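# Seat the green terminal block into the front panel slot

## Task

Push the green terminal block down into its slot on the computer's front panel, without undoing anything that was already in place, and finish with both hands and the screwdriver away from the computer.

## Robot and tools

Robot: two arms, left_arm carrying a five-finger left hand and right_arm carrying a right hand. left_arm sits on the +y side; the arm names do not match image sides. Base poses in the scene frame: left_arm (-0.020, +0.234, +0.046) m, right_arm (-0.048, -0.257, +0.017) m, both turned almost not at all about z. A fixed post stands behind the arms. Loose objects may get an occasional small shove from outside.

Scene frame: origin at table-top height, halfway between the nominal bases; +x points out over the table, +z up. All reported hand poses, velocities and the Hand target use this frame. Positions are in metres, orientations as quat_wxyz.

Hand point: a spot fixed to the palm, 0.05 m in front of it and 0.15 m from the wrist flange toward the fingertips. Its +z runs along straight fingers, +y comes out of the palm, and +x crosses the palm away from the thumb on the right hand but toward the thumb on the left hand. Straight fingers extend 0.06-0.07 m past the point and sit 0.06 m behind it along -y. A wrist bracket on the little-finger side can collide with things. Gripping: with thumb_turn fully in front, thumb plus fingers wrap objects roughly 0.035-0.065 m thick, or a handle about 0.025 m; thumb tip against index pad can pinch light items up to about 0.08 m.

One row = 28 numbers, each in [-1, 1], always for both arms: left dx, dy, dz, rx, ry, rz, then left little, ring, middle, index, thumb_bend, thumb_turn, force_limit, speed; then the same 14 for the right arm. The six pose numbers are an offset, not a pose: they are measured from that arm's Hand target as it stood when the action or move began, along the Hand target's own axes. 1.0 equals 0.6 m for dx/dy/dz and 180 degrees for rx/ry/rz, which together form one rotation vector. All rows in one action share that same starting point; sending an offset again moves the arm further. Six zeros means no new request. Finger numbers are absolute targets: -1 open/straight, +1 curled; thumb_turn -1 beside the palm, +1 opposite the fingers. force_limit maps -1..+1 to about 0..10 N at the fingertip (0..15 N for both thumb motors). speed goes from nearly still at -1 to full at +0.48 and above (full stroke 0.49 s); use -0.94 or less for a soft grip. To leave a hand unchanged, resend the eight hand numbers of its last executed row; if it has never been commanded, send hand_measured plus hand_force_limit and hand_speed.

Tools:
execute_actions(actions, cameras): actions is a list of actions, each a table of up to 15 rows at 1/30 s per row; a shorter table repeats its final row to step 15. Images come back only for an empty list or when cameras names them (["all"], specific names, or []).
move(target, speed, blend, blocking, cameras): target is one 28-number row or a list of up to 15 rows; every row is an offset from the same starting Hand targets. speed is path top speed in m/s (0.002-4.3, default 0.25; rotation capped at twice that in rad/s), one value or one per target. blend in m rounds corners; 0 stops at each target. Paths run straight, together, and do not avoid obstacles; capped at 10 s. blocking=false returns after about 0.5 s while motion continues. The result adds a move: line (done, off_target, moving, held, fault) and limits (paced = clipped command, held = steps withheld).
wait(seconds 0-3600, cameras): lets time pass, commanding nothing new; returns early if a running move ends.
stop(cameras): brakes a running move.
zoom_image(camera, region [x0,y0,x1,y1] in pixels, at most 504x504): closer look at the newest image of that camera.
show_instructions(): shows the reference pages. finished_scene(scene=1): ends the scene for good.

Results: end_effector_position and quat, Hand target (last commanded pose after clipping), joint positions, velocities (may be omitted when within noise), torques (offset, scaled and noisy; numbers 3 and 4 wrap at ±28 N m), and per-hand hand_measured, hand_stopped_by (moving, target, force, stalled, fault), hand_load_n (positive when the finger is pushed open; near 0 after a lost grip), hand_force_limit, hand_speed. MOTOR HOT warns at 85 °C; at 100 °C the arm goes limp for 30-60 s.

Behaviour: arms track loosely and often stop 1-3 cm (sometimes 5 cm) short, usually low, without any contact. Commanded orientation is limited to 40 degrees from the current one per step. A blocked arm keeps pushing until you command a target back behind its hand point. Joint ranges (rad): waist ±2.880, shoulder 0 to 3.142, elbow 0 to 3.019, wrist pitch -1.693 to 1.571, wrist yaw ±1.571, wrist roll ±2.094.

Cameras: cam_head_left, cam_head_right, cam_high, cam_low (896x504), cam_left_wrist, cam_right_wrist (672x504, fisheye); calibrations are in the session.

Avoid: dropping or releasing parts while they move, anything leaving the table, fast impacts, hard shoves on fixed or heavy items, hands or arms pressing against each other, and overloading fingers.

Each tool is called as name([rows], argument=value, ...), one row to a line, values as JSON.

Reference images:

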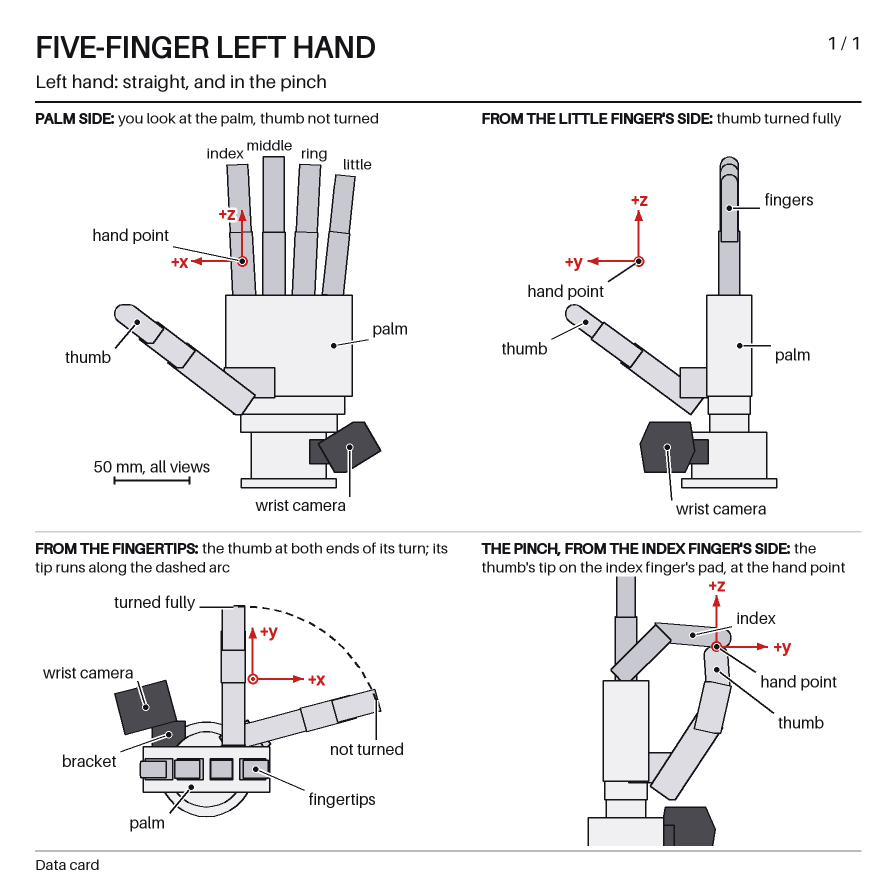

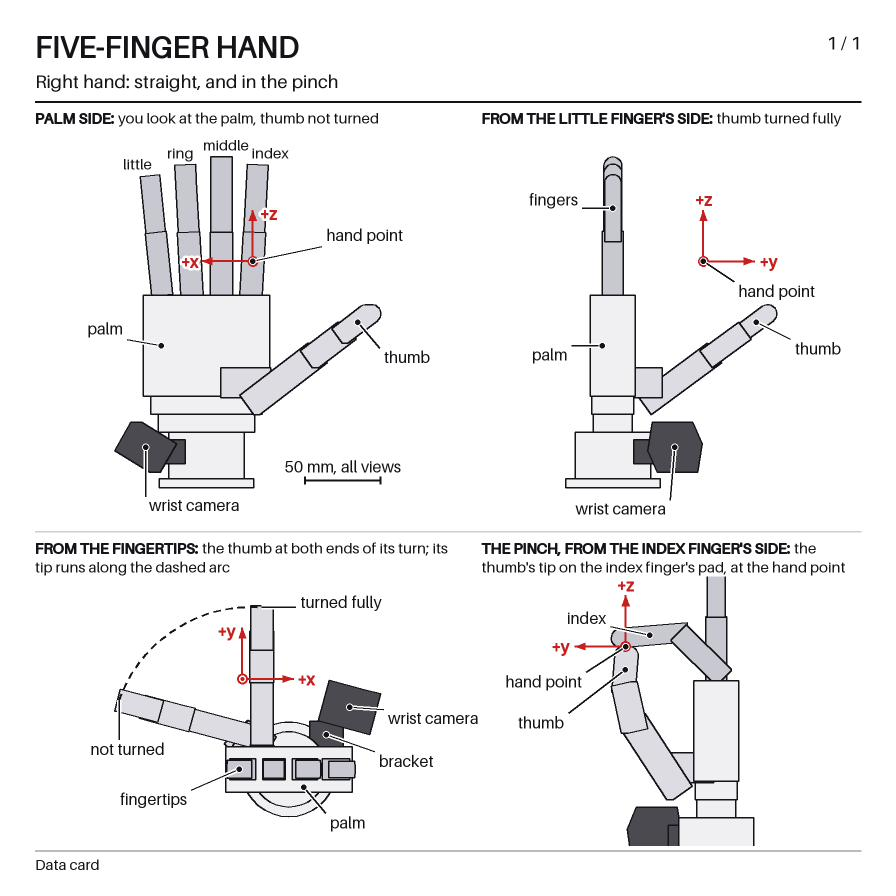

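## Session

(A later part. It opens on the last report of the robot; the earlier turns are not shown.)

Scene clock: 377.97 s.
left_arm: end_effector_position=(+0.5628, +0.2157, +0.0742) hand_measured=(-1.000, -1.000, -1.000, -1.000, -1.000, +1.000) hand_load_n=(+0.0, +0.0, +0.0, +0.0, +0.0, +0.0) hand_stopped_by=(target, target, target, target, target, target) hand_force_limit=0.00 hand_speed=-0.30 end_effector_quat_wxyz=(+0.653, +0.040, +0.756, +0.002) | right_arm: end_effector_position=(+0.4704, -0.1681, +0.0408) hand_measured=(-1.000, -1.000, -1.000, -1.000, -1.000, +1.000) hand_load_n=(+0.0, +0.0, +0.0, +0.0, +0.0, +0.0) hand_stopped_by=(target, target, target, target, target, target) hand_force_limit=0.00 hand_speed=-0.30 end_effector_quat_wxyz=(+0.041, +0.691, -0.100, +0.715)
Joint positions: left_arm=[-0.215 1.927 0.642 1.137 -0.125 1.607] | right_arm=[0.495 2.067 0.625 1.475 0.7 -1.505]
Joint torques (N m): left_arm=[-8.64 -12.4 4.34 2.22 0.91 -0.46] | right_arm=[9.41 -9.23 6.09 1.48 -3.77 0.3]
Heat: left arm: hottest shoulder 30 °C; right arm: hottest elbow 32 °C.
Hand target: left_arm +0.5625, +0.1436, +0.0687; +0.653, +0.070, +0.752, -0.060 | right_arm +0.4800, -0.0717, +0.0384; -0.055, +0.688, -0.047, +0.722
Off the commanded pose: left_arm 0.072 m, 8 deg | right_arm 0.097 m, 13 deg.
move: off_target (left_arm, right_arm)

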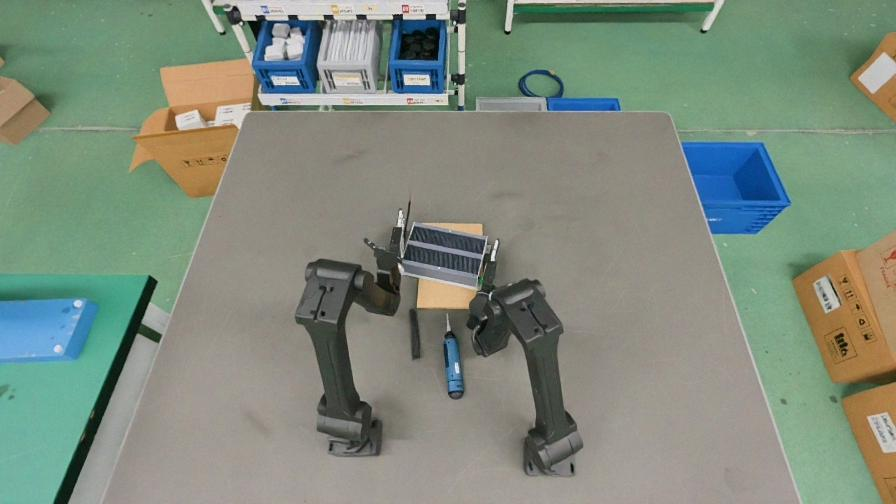

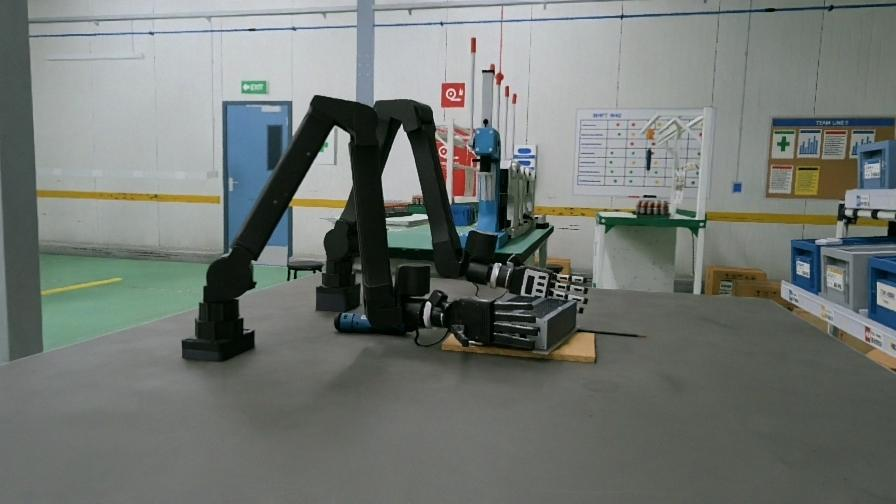

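move([
  [0,-0.023,0,0,0,0,-1,-1,-1,-1,-1,1,0,-0.3,-0.0028,-0.0320,-0.0025,0.012,0,0.002,-1,-1,-1,-1,-1,1,0,-0.3],
  [0,-0.046,0,0,0,0,-1,-1,-1,-1,-1,1,0,-0.3,-0.0056,-0.0640,-0.0050,0.022,0,0.004,-1,-1,-1,-1,-1,1,0,-0.3],
], speed=0.05, cameras=["cam_head_left","cam_low"])

zoom_image(camera="cam_head_left", region=[460, 255, 510, 305])

Scene clock: 379.57 s.
left_arm: end_effector_position=(+0.5583, +0.2200, +0.0753) hand_measured=(-1.000, -1.000, -1.000, -1.000, -1.000, +1.000) hand_load_n=(+0.0, -0.5, +0.0, +0.0, +0.0, +0.5) hand_stopped_by=(target, target, target, target, target, target) hand_force_limit=0.00 hand_speed=-0.30 end_effector_quat_wxyz=(+0.654, +0.023, +0.756, +0.025) | right_arm: end_effector_position=(+0.4708, -0.1627, +0.0412) hand_measured=(-1.000, -1.000, -1.000, -1.000, -1.000, +1.000) hand_load_n=(+0.0, +0.0, +0.0, +0.0, +0.0, +0.0) hand_stopped_by=(target, target, target, target, target, target) hand_force_limit=0.00 hand_speed=-0.30 end_effector_quat_wxyz=(+0.035, +0.691, -0.093, +0.716)
Joint positions: left_arm=[-0.233 1.927 0.642 1.137 -0.201 1.609] | right_arm=[0.502 2.067 0.625 1.476 0.688 -1.507]
Joint torques (N m): left_arm=[-12.69 -12.51 4.18 2 1.42 -0.57] | right_arm=[12.98 -9.41 6.71 1.46 -3.86 0.36]
Heat: left arm: hottest shoulder 30 °C; right arm: hottest elbow 32 °C.
Hand target: left_arm +0.5574, +0.1164, +0.0687; +0.653, +0.070, +0.752, -0.060 | right_arm +0.4767, -0.0332, +0.0405; -0.083, +0.685, -0.026, +0.723
Off the commanded pose: left_arm 0.104 m, 11 deg | right_arm 0.130 m, 16 deg.
move: off_target (left_arm, right_arm)

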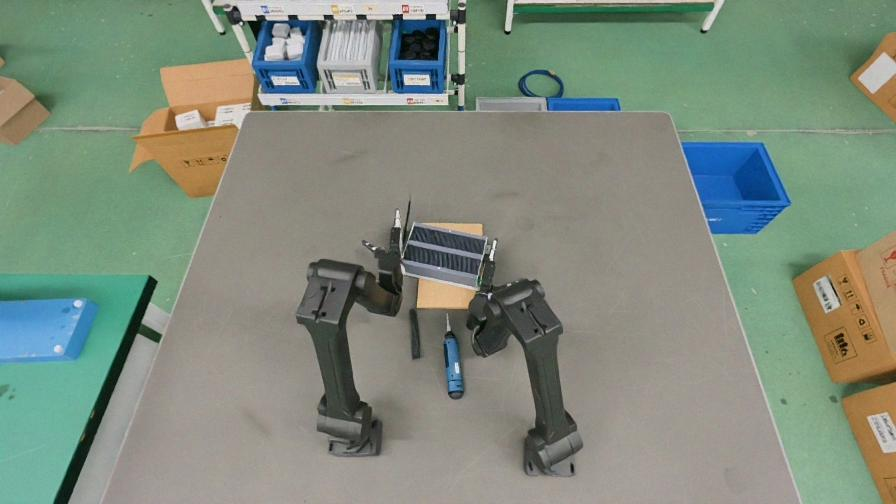

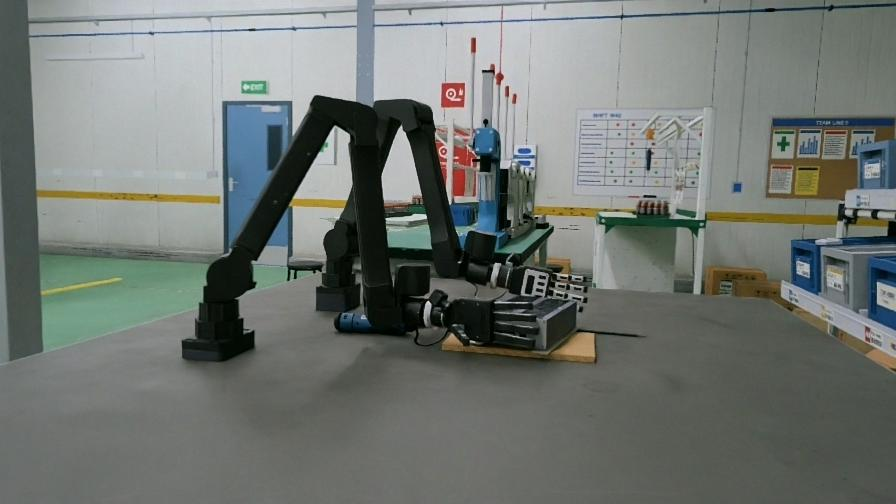

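Scaled by 10.080 from the camera's image (finer frame: 1280x720).

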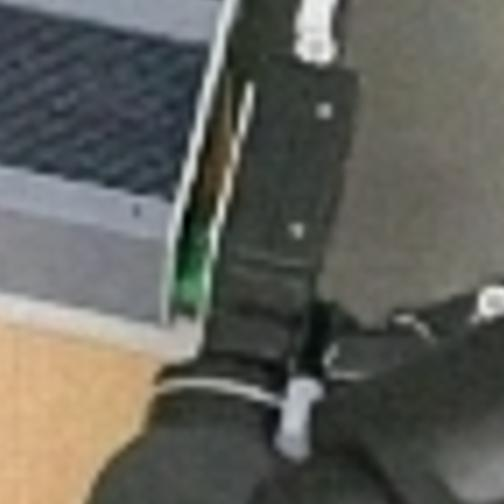

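move([
  [0,-0.035,0,0,0,0,-1,-1,-1,-1,-1,1,0,-0.3,-0.0028,-0.0320,-0.0025,0.010,0,0.002,-1,-1,-1,-1,-1,1,0,-0.3],
  [0,-0.058,0,0,0,0,-1,-1,-1,-1,-1,1,0,-0.3,-0.0056,-0.0640,-0.0050,0.020,0,0.004,-1,-1,-1,-1,-1,1,0,-0.3],
], speed=0.05, cameras=["cam_head_left","cam_low"])

zoom_image(camera="cam_head_left", region=[460, 255, 510, 305])

Scene clock: 381.47 s.
left_arm: end_effector_position=(+0.5514, +0.1984, +0.0765) hand_measured=(-1.000, -1.000, -1.000, -1.000, -1.000, +1.000) hand_load_n=(+0.0, +0.0, +0.0, +0.0, +0.0, +0.0) hand_stopped_by=(target, target, target, target, target, target) hand_force_limit=0.00 hand_speed=-0.30 end_effector_quat_wxyz=(+0.653, +0.029, +0.756, +0.031) | right_arm: end_effector_position=(+0.4644, -0.1916, +0.0391) hand_measured=(-1.000, -1.000, -1.000, -1.000, -1.000, +1.000) hand_load_n=(-0.5, +0.0, +0.0, +0.0, +0.0, +0.0) hand_stopped_by=(target, target, target, target, target, target) hand_force_limit=0.00 hand_speed=-0.30 end_effector_quat_wxyz=(+0.070, +0.692, -0.113, +0.709)
Joint positions: left_arm=[-0.291 1.924 0.637 1.137 -0.259 1.617] | right_arm=[0.466 2.066 0.61 1.476 0.729 -1.522]
Joint velocities: left_arm=[within noise] | right_arm=[0.005 -0.005 -0.022 0.017 -0.037 -0.154]
Joint torques (N m): left_arm=[-12.34 -12.34 5.23 1.52 1.6 -0.74] | right_arm=[3.37 -10.17 3.62 1.58 -1.48 -0.02]
Heat: left arm: hottest shoulder 30 °C; right arm: hottest elbow 32 °C.
Hand target: left_arm +0.5535, +0.0956, +0.0689; +0.653, +0.070, +0.752, -0.060 (not the last commanded pose) | right_arm +0.4693, -0.1605, +0.0416; +0.037, +0.691, -0.093, +0.716 (not the last commanded pose)
Off the commanded pose: left_arm 0.117 m, 11 deg | right_arm 0.197 m, 24 deg.
move: held (right_arm; a check stopped the path), off_target (left_arm; braked when a check withheld steps of right_arm); path passed 1 of 2 targets; limits=held
pose unreachable (right arm): on one or more control steps of this call, first in action 0 (counted from 0), this arm could not follow its commanded pose, so it was not sent that pose on those steps. It may still have moved: this result reports where it is.
cause: moving toward the commanded pose would bring a part of the arm too close to another arm (a part of this arm just beyond joint 6 (wrist roll) and a part of the left arm just beyond its joint 5 (wrist yaw), along the way the arms are being sent, or toward where that arm still pushes).

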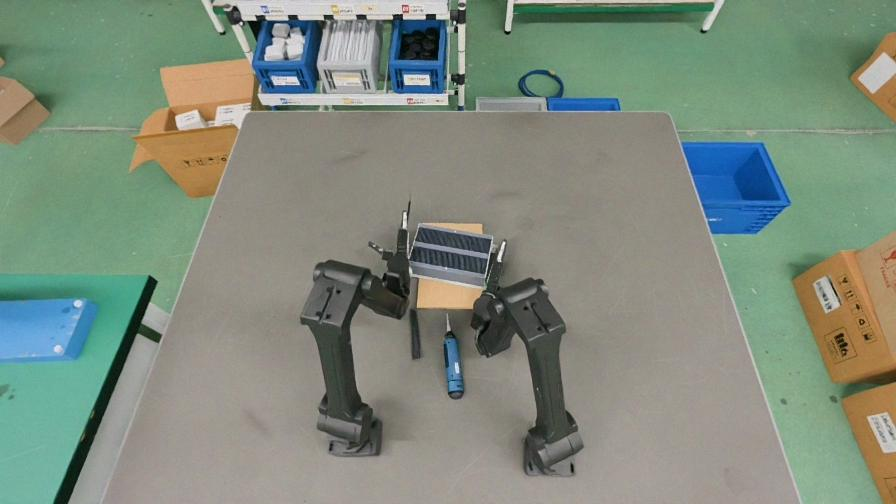

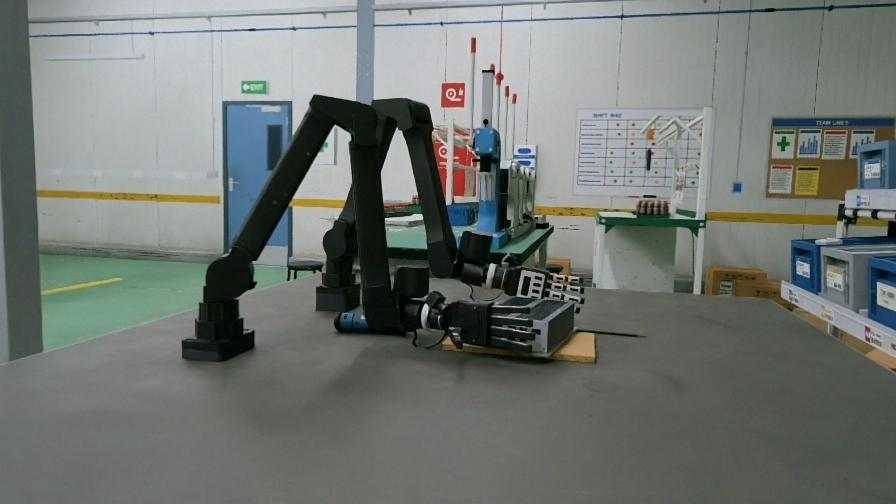

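Scaled by 10.080 from the camera's image (finer frame: 1280x720).

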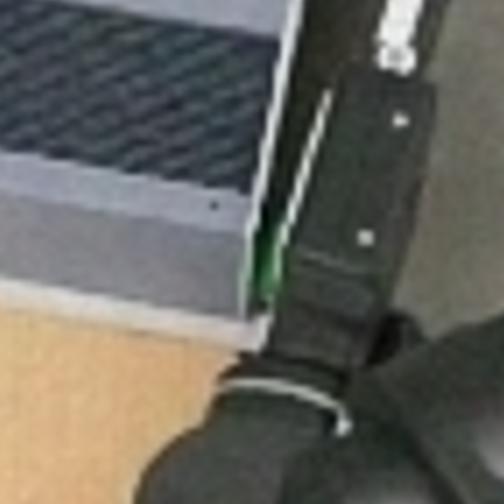

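move(target=[0,0.15,0,0,0,0,-1,-1,-1,-1,-1,1,0,-0.3,0,0,0,0,0,0,-1,-1,-1,-1,-1,1,0,-0.3], speed=0.1, cameras=["cam_head_left","cam_low"])

zoom_image(camera="cam_head_left", region=[390, 200, 530, 320])

Scene clock: 382.97 s.
left_arm: end_effector_position=(+0.5647, +0.1880, +0.0718) hand_measured=(-1.000, -1.000, -1.000, -1.000, -1.000, +1.000) hand_load_n=(+0.0, +0.0, +0.0, +0.0, +0.0, +0.0) hand_stopped_by=(target, target, target, target, target, target) hand_force_limit=0.00 hand_speed=-0.30 end_effector_quat_wxyz=(+0.650, +0.073, +0.754, -0.051) | right_arm: end_effector_position=(+0.4646, -0.1914, +0.0391) hand_measured=(-1.000, -1.000, -1.000, -1.000, -1.000, +1.000) hand_load_n=(+0.0, +0.0, +0.0, +0.0, +0.0, +0.0) hand_stopped_by=(target, target, target, target, target, target) hand_force_limit=0.00 hand_speed=-0.30 end_effector_quat_wxyz=(+0.070, +0.692, -0.112, +0.709)
Joint positions: left_arm=[-0.222 1.923 0.637 1.137 -0.01 1.589] | right_arm=[0.466 2.066 0.61 1.476 0.728 -1.522]
Joint torques (N m): left_arm=[0.97 -11.46 5.24 2.4 0.16 -0.1] | right_arm=[3.31 -10.11 3.64 1.58 -1.42 -0.02]
Heat: left arm: hottest shoulder 30 °C; right arm: hottest elbow 32 °C.
Hand target: left_arm +0.5700, +0.1842, +0.0690; +0.653, +0.070, +0.752, -0.060 | right_arm +0.4693, -0.1605, +0.0415; +0.037, +0.691, -0.093, +0.716
Off the commanded pose: left_arm 0.007 m, 1 deg | right_arm 0.031 m, 4 deg.
move: done

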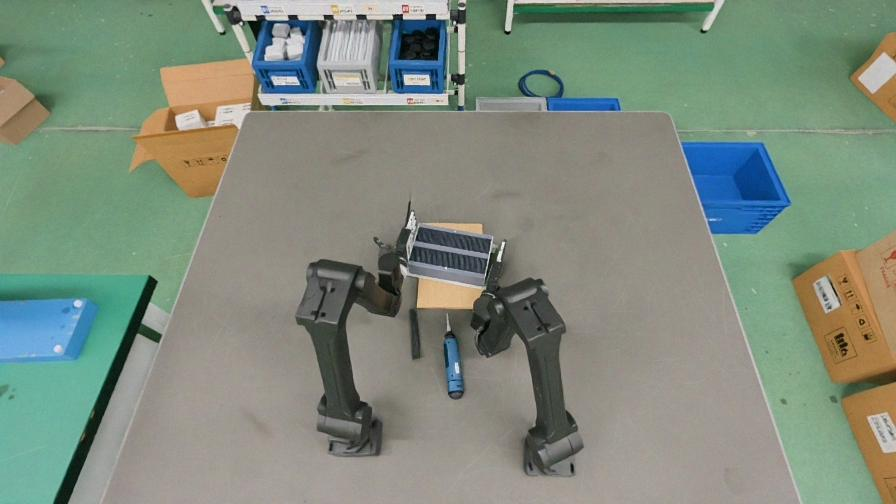

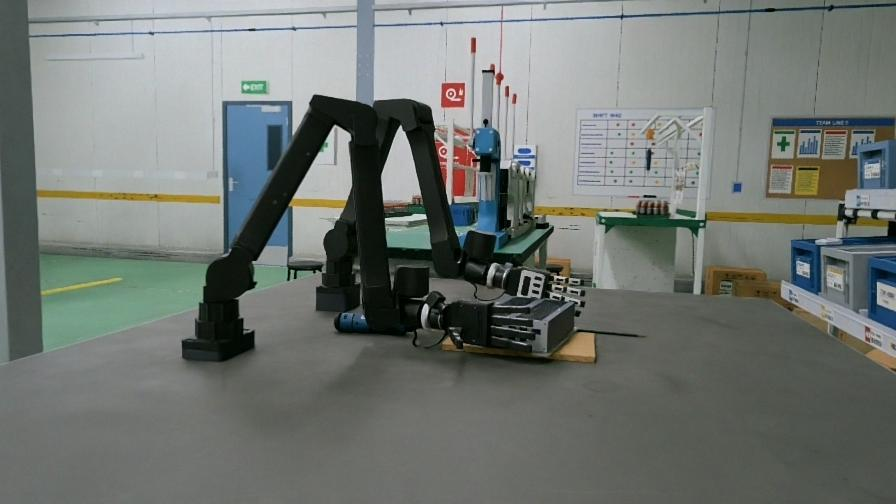

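Scaled by 3.600 from the camera's image (finer frame: 1280x720).

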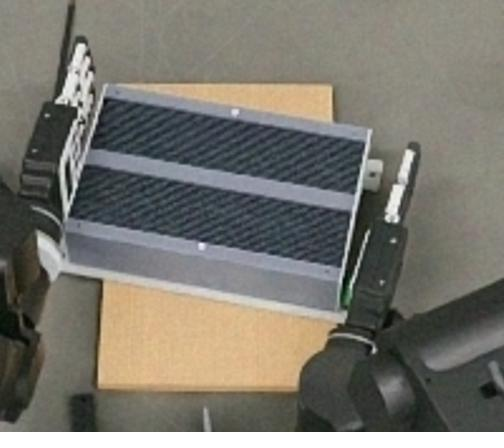

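zoom_image(camera="cam_head_left", region=[465, 255, 515, 305])

zoom_image(camera="cam_low", region=[430, 285, 610, 375])

Scaled by 10.080 from the camera's image (finer frame: 1280x720).

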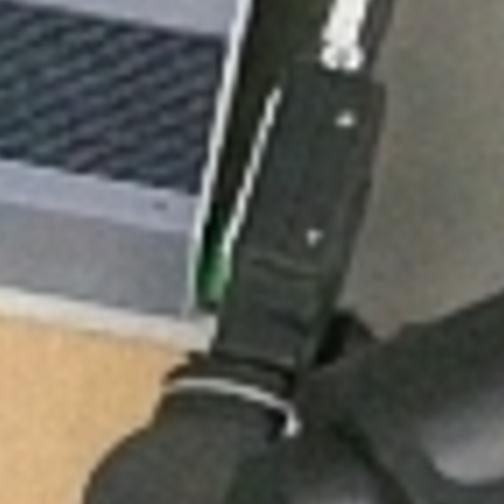

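Scaled by 2.800 from the camera's image (finer frame: 1280x720).

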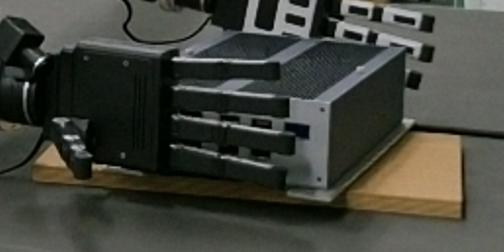

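move([
  [0,0,0,0,0,0,-1,-1,-1,-1,-1,1,0,-0.3,0.0265,0.1495,0.0038,0,0,0,-1,-1,-1,-1,-1,1,0,-0.3],
  [0,0,0,0,0,0,-1,-1,-1,-1,-1,1,0,-0.3,0.1897,0.0912,-0.0247,-0.0664,-0.0824,0.4617,-1,-1,-1,-0.3,-0.5,0.65,-0.5,-0.3],
  [0,0,0,0,0,0,-1,-1,-1,-1,-1,1,0,-0.3,0.1705,-0.1628,-0.0861,-0.0664,-0.0824,0.4617,-1,-1,-1,-0.3,-0.5,0.65,-0.5,-0.3],
], speed=[0.08,0.4,0.25], blend=[0,0,0], cameras=["cam_head_left","cam_right_wrist"])

zoom_image(camera="cam_right_wrist", region=[455, 195, 520, 260])

zoom_image(camera="cam_head_left", region=[390, 200, 530, 320])

Scene clock: 390.20 s.
left_arm: end_effector_position=(+0.5648, +0.1883, +0.0717) hand_measured=(-1.000, -1.000, -1.000, -1.000, -1.000, +1.000) hand_load_n=(+0.0, +0.0, +0.0, +0.0, +0.0, +0.5) hand_stopped_by=(target, target, target, target, target, target) hand_force_limit=0.00 hand_speed=-0.30 end_effector_quat_wxyz=(+0.650, +0.073, +0.755, -0.051) | right_arm: end_effector_position=(+0.4212, -0.0720, +0.1380) hand_measured=(-1.000, -1.000, -1.000, -0.300, -0.500, +0.650) hand_load_n=(+0.0, +0.0, +0.0, +0.0, +0.0, +0.0) hand_stopped_by=(target, target, target, target, target, target) hand_force_limit=-0.50 hand_speed=-0.30 end_effector_quat_wxyz=(+0.380, -0.538, +0.595, -0.461)
Joint positions: left_arm=[-0.222 1.923 0.637 1.137 -0.01 1.587] | right_arm=[0.545 1.318 0.597 0.351 0.661 0.188]
Joint torques (N m): left_arm=[0.91 -11.46 5.23 2.41 0.14 -0.1] | right_arm=[0.5 -5.54 11.89 1.28 0.41 0.02]
Heat: left arm: hottest shoulder 30 °C; right arm: hottest elbow 32 °C.
Hand target: left_arm +0.5700, +0.1842, +0.0690; +0.653, +0.069, +0.752, -0.060 | right_arm +0.4320, -0.0632, +0.1499; +0.390, -0.529, +0.597, -0.461
Off the commanded pose: left_arm 0.007 m, 1 deg | right_arm 0.019 m, 2 deg.
move: off_target (right_arm); target 2's new numbers were sent with right_arm's hand 0.024 m and 2 deg from that target
cam_right_wrist: T_world_to_cam=[[-0.34395, -0.21811, -0.91331, 0.2547], [-0.40535, 0.91184, -0.0651, 0.24985], [0.84699, 0.34781, -0.40204, -0.16131]] pos_world=[0.32551, -0.11617, 0.18403]

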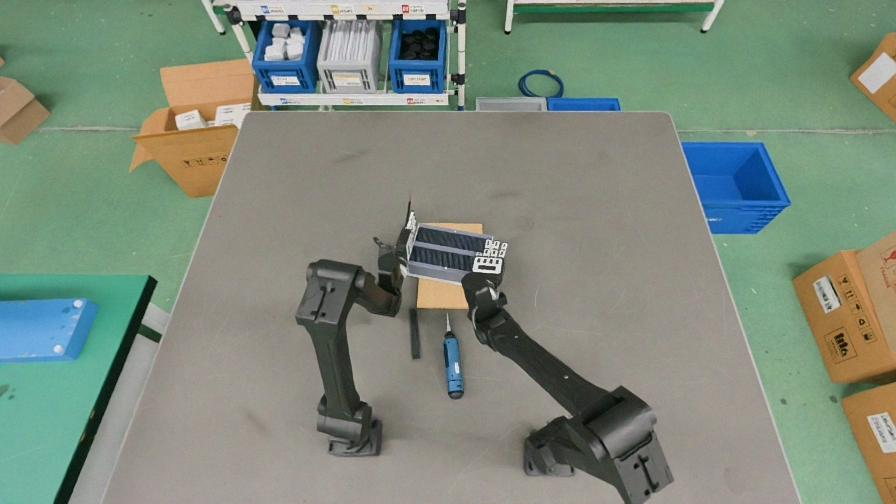

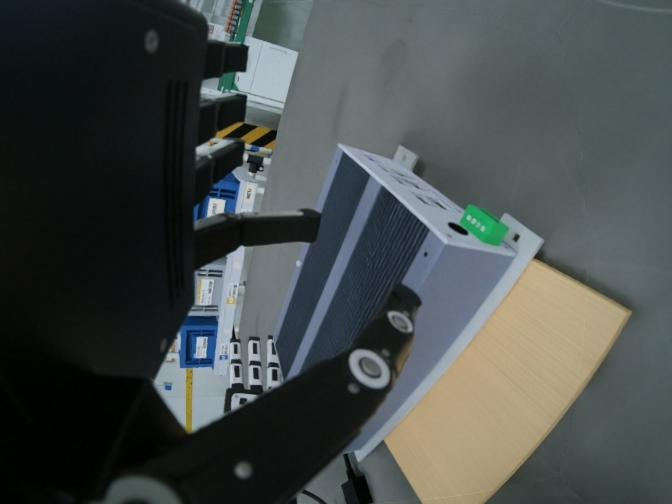

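Scaled by 7.754 from the camera's image (finer frame: 960x720).

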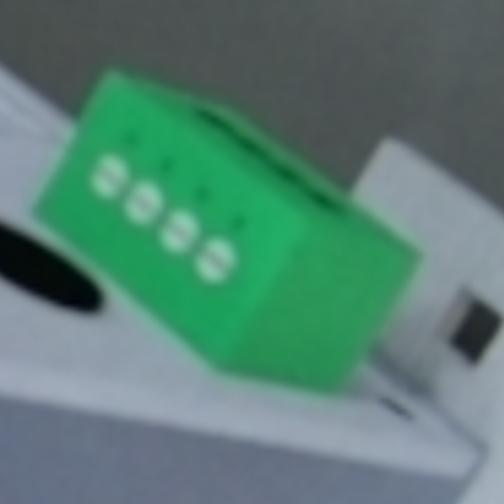

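Scaled by 3.600 from the camera's image (finer frame: 1280x720).

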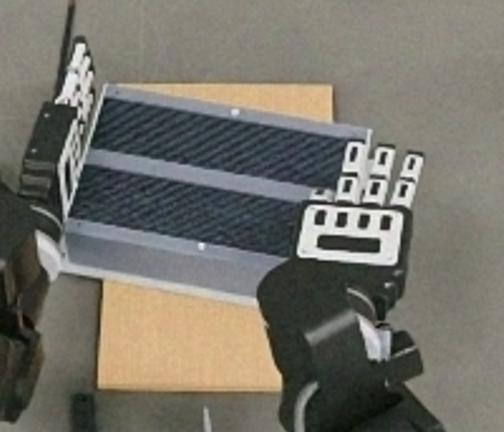

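move([
  [0,0.133,0,0,0,0,-1,-1,-1,-1,-1,1,0,-0.3,0.002,-0.0963,-0.027,0,0,0,-1,-1,-1,-0.3,-0.5,0.65,-0.5,-0.3],
  [-0.2305,0.1865,-0.273,0,0,0,-1,-1,-1,-1,-1,1,0,-0.3,0.406,-0.1118,-0.0642,0,0,0,-1,-1,-1,-0.3,-0.5,0.65,-0.5,-0.3],
], speed=[0.15,0.25], blend=[0,0], cameras=["all"])

zoom_image(camera="cam_head_left", region=[390, 200, 530, 320])

zoom_image(camera="cam_low", region=[400, 260, 620, 380])

Scene clock: 393.57 s.
left_arm: end_effector_position=(+0.4502, +0.3180, +0.2342) hand_measured=(-1.000, -1.000, -1.000, -1.000, -1.000, +1.000) hand_load_n=(-0.5, +0.0, +0.0, +0.0, +0.0, +0.0) hand_stopped_by=(target, target, target, target, target, target) hand_force_limit=0.00 hand_speed=-0.30 end_effector_quat_wxyz=(+0.660, +0.069, +0.746, -0.061) | right_arm: end_effector_position=(+0.3817, -0.2964, +0.2319) hand_measured=(-1.000, -1.000, -1.000, -0.300, -0.500, +0.650) hand_load_n=(+0.0, +0.0, +0.0, +0.0, +0.0, +0.0) hand_stopped_by=(target, target, target, target, target, target) hand_force_limit=-0.50 hand_speed=-0.30 end_effector_quat_wxyz=(+0.396, -0.525, +0.597, -0.459)
Joint positions: left_arm=[0.178 1.113 0.409 0.571 0.397 1.622] | right_arm=[-0.18 0.854 0.544 0.043 -0.038 -0.02]
Joint torques (N m): left_arm=[1.61 -3.72 7.88 1.22 0.06 0.14] | right_arm=[-0.38 -2.49 10.92 1.46 -0.17 -0.22]
Heat: left arm: hottest shoulder 30 °C; right arm: hottest elbow 33 °C.
Hand target: left_arm +0.4498, +0.3201, +0.2287; +0.653, +0.070, +0.752, -0.060 | right_arm +0.3802, -0.3003, +0.2301; +0.390, -0.528, +0.597, -0.461
Off the commanded pose: left_arm 0.006 m, 1 deg | right_arm 0.005 m, 1 deg.
move: done
cam_left_wrist: T_world_to_cam=[[-0.18218, -0.95096, -0.24997, 0.44486], [-0.58076, 0.30921, -0.75307, 0.33768], [0.79343, 0.00798, -0.60861, -0.09895]] pos_world=[0.35566, 0.31943, 0.30528]
cam_right_wrist: T_world_to_cam=[[-0.31992, -0.18888, -0.92843, 0.28093], [-0.40277, 0.91409, -0.04717, 0.44009], [0.85757, 0.35885, -0.3685, -0.02051]] pos_world=[0.28472, -0.34185, 0.27403]

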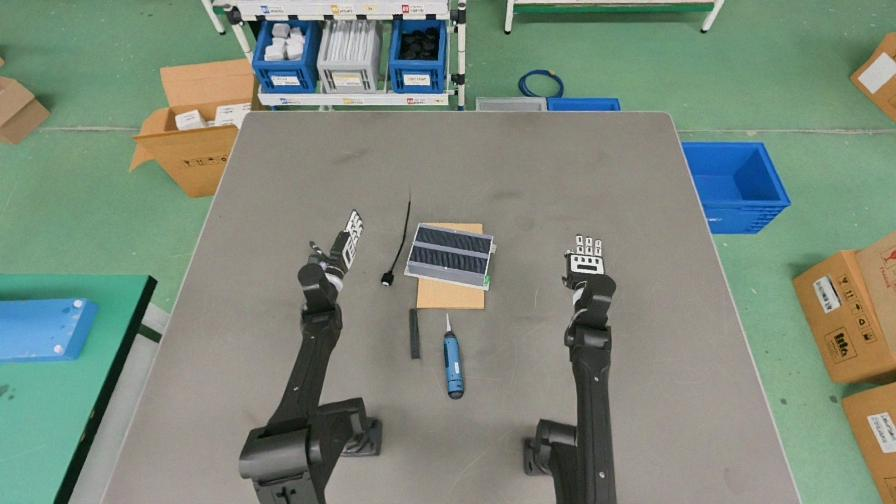

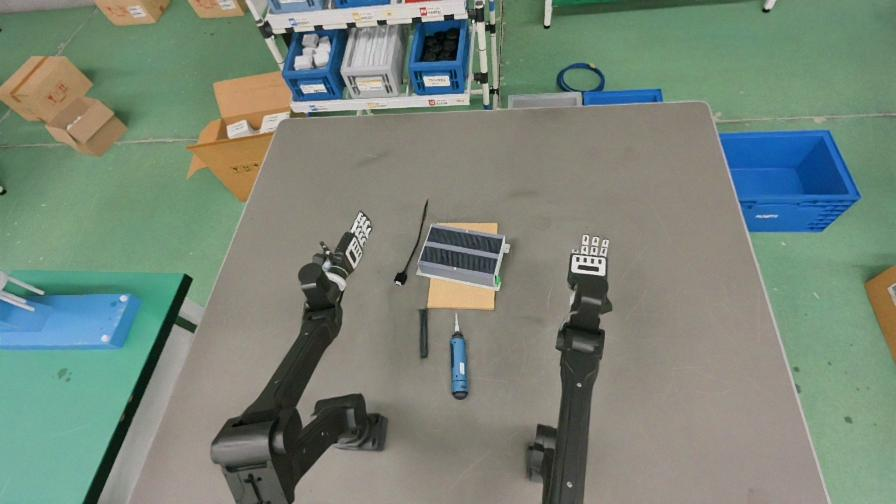

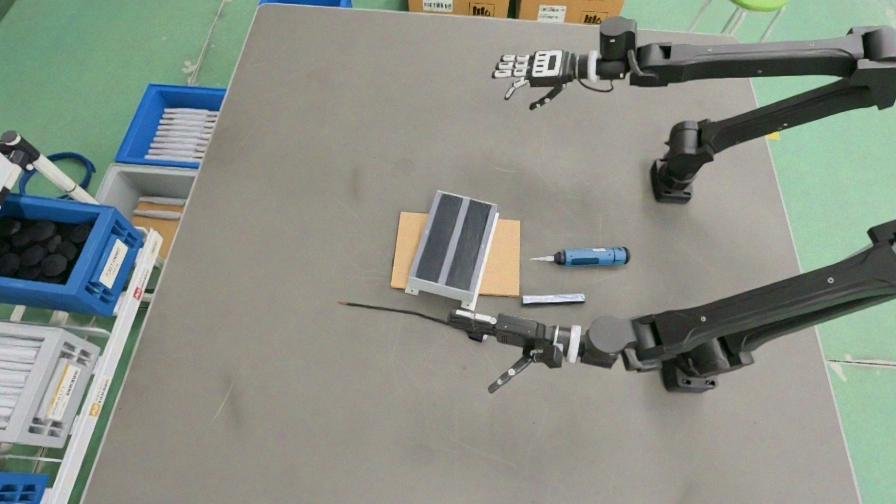

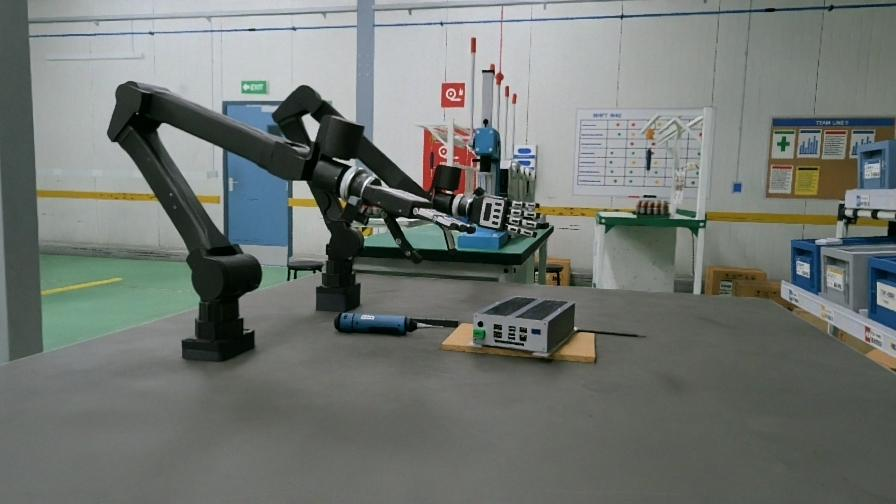

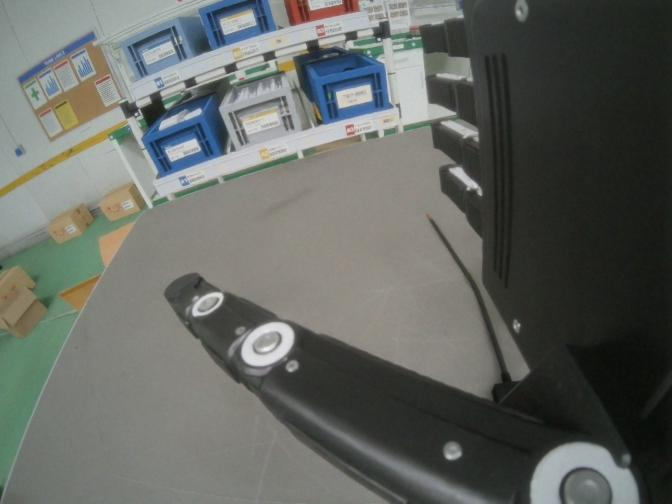

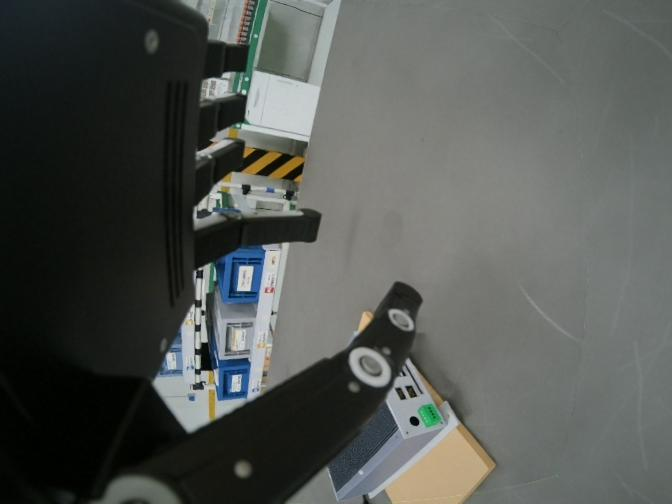

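Scaled by 3.600 from the camera's image (finer frame: 1280x720).

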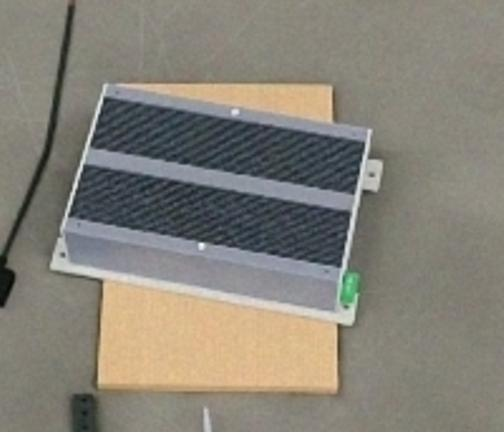

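Scaled by 2.291 from the camera's image (finer frame: 1280x720).

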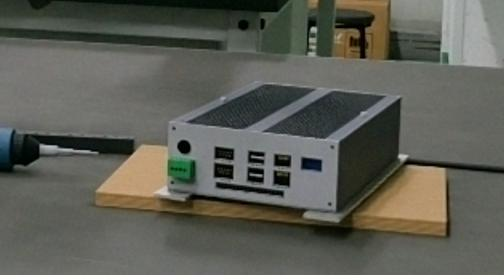

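finished_scene()

The scene is finished: the task was done.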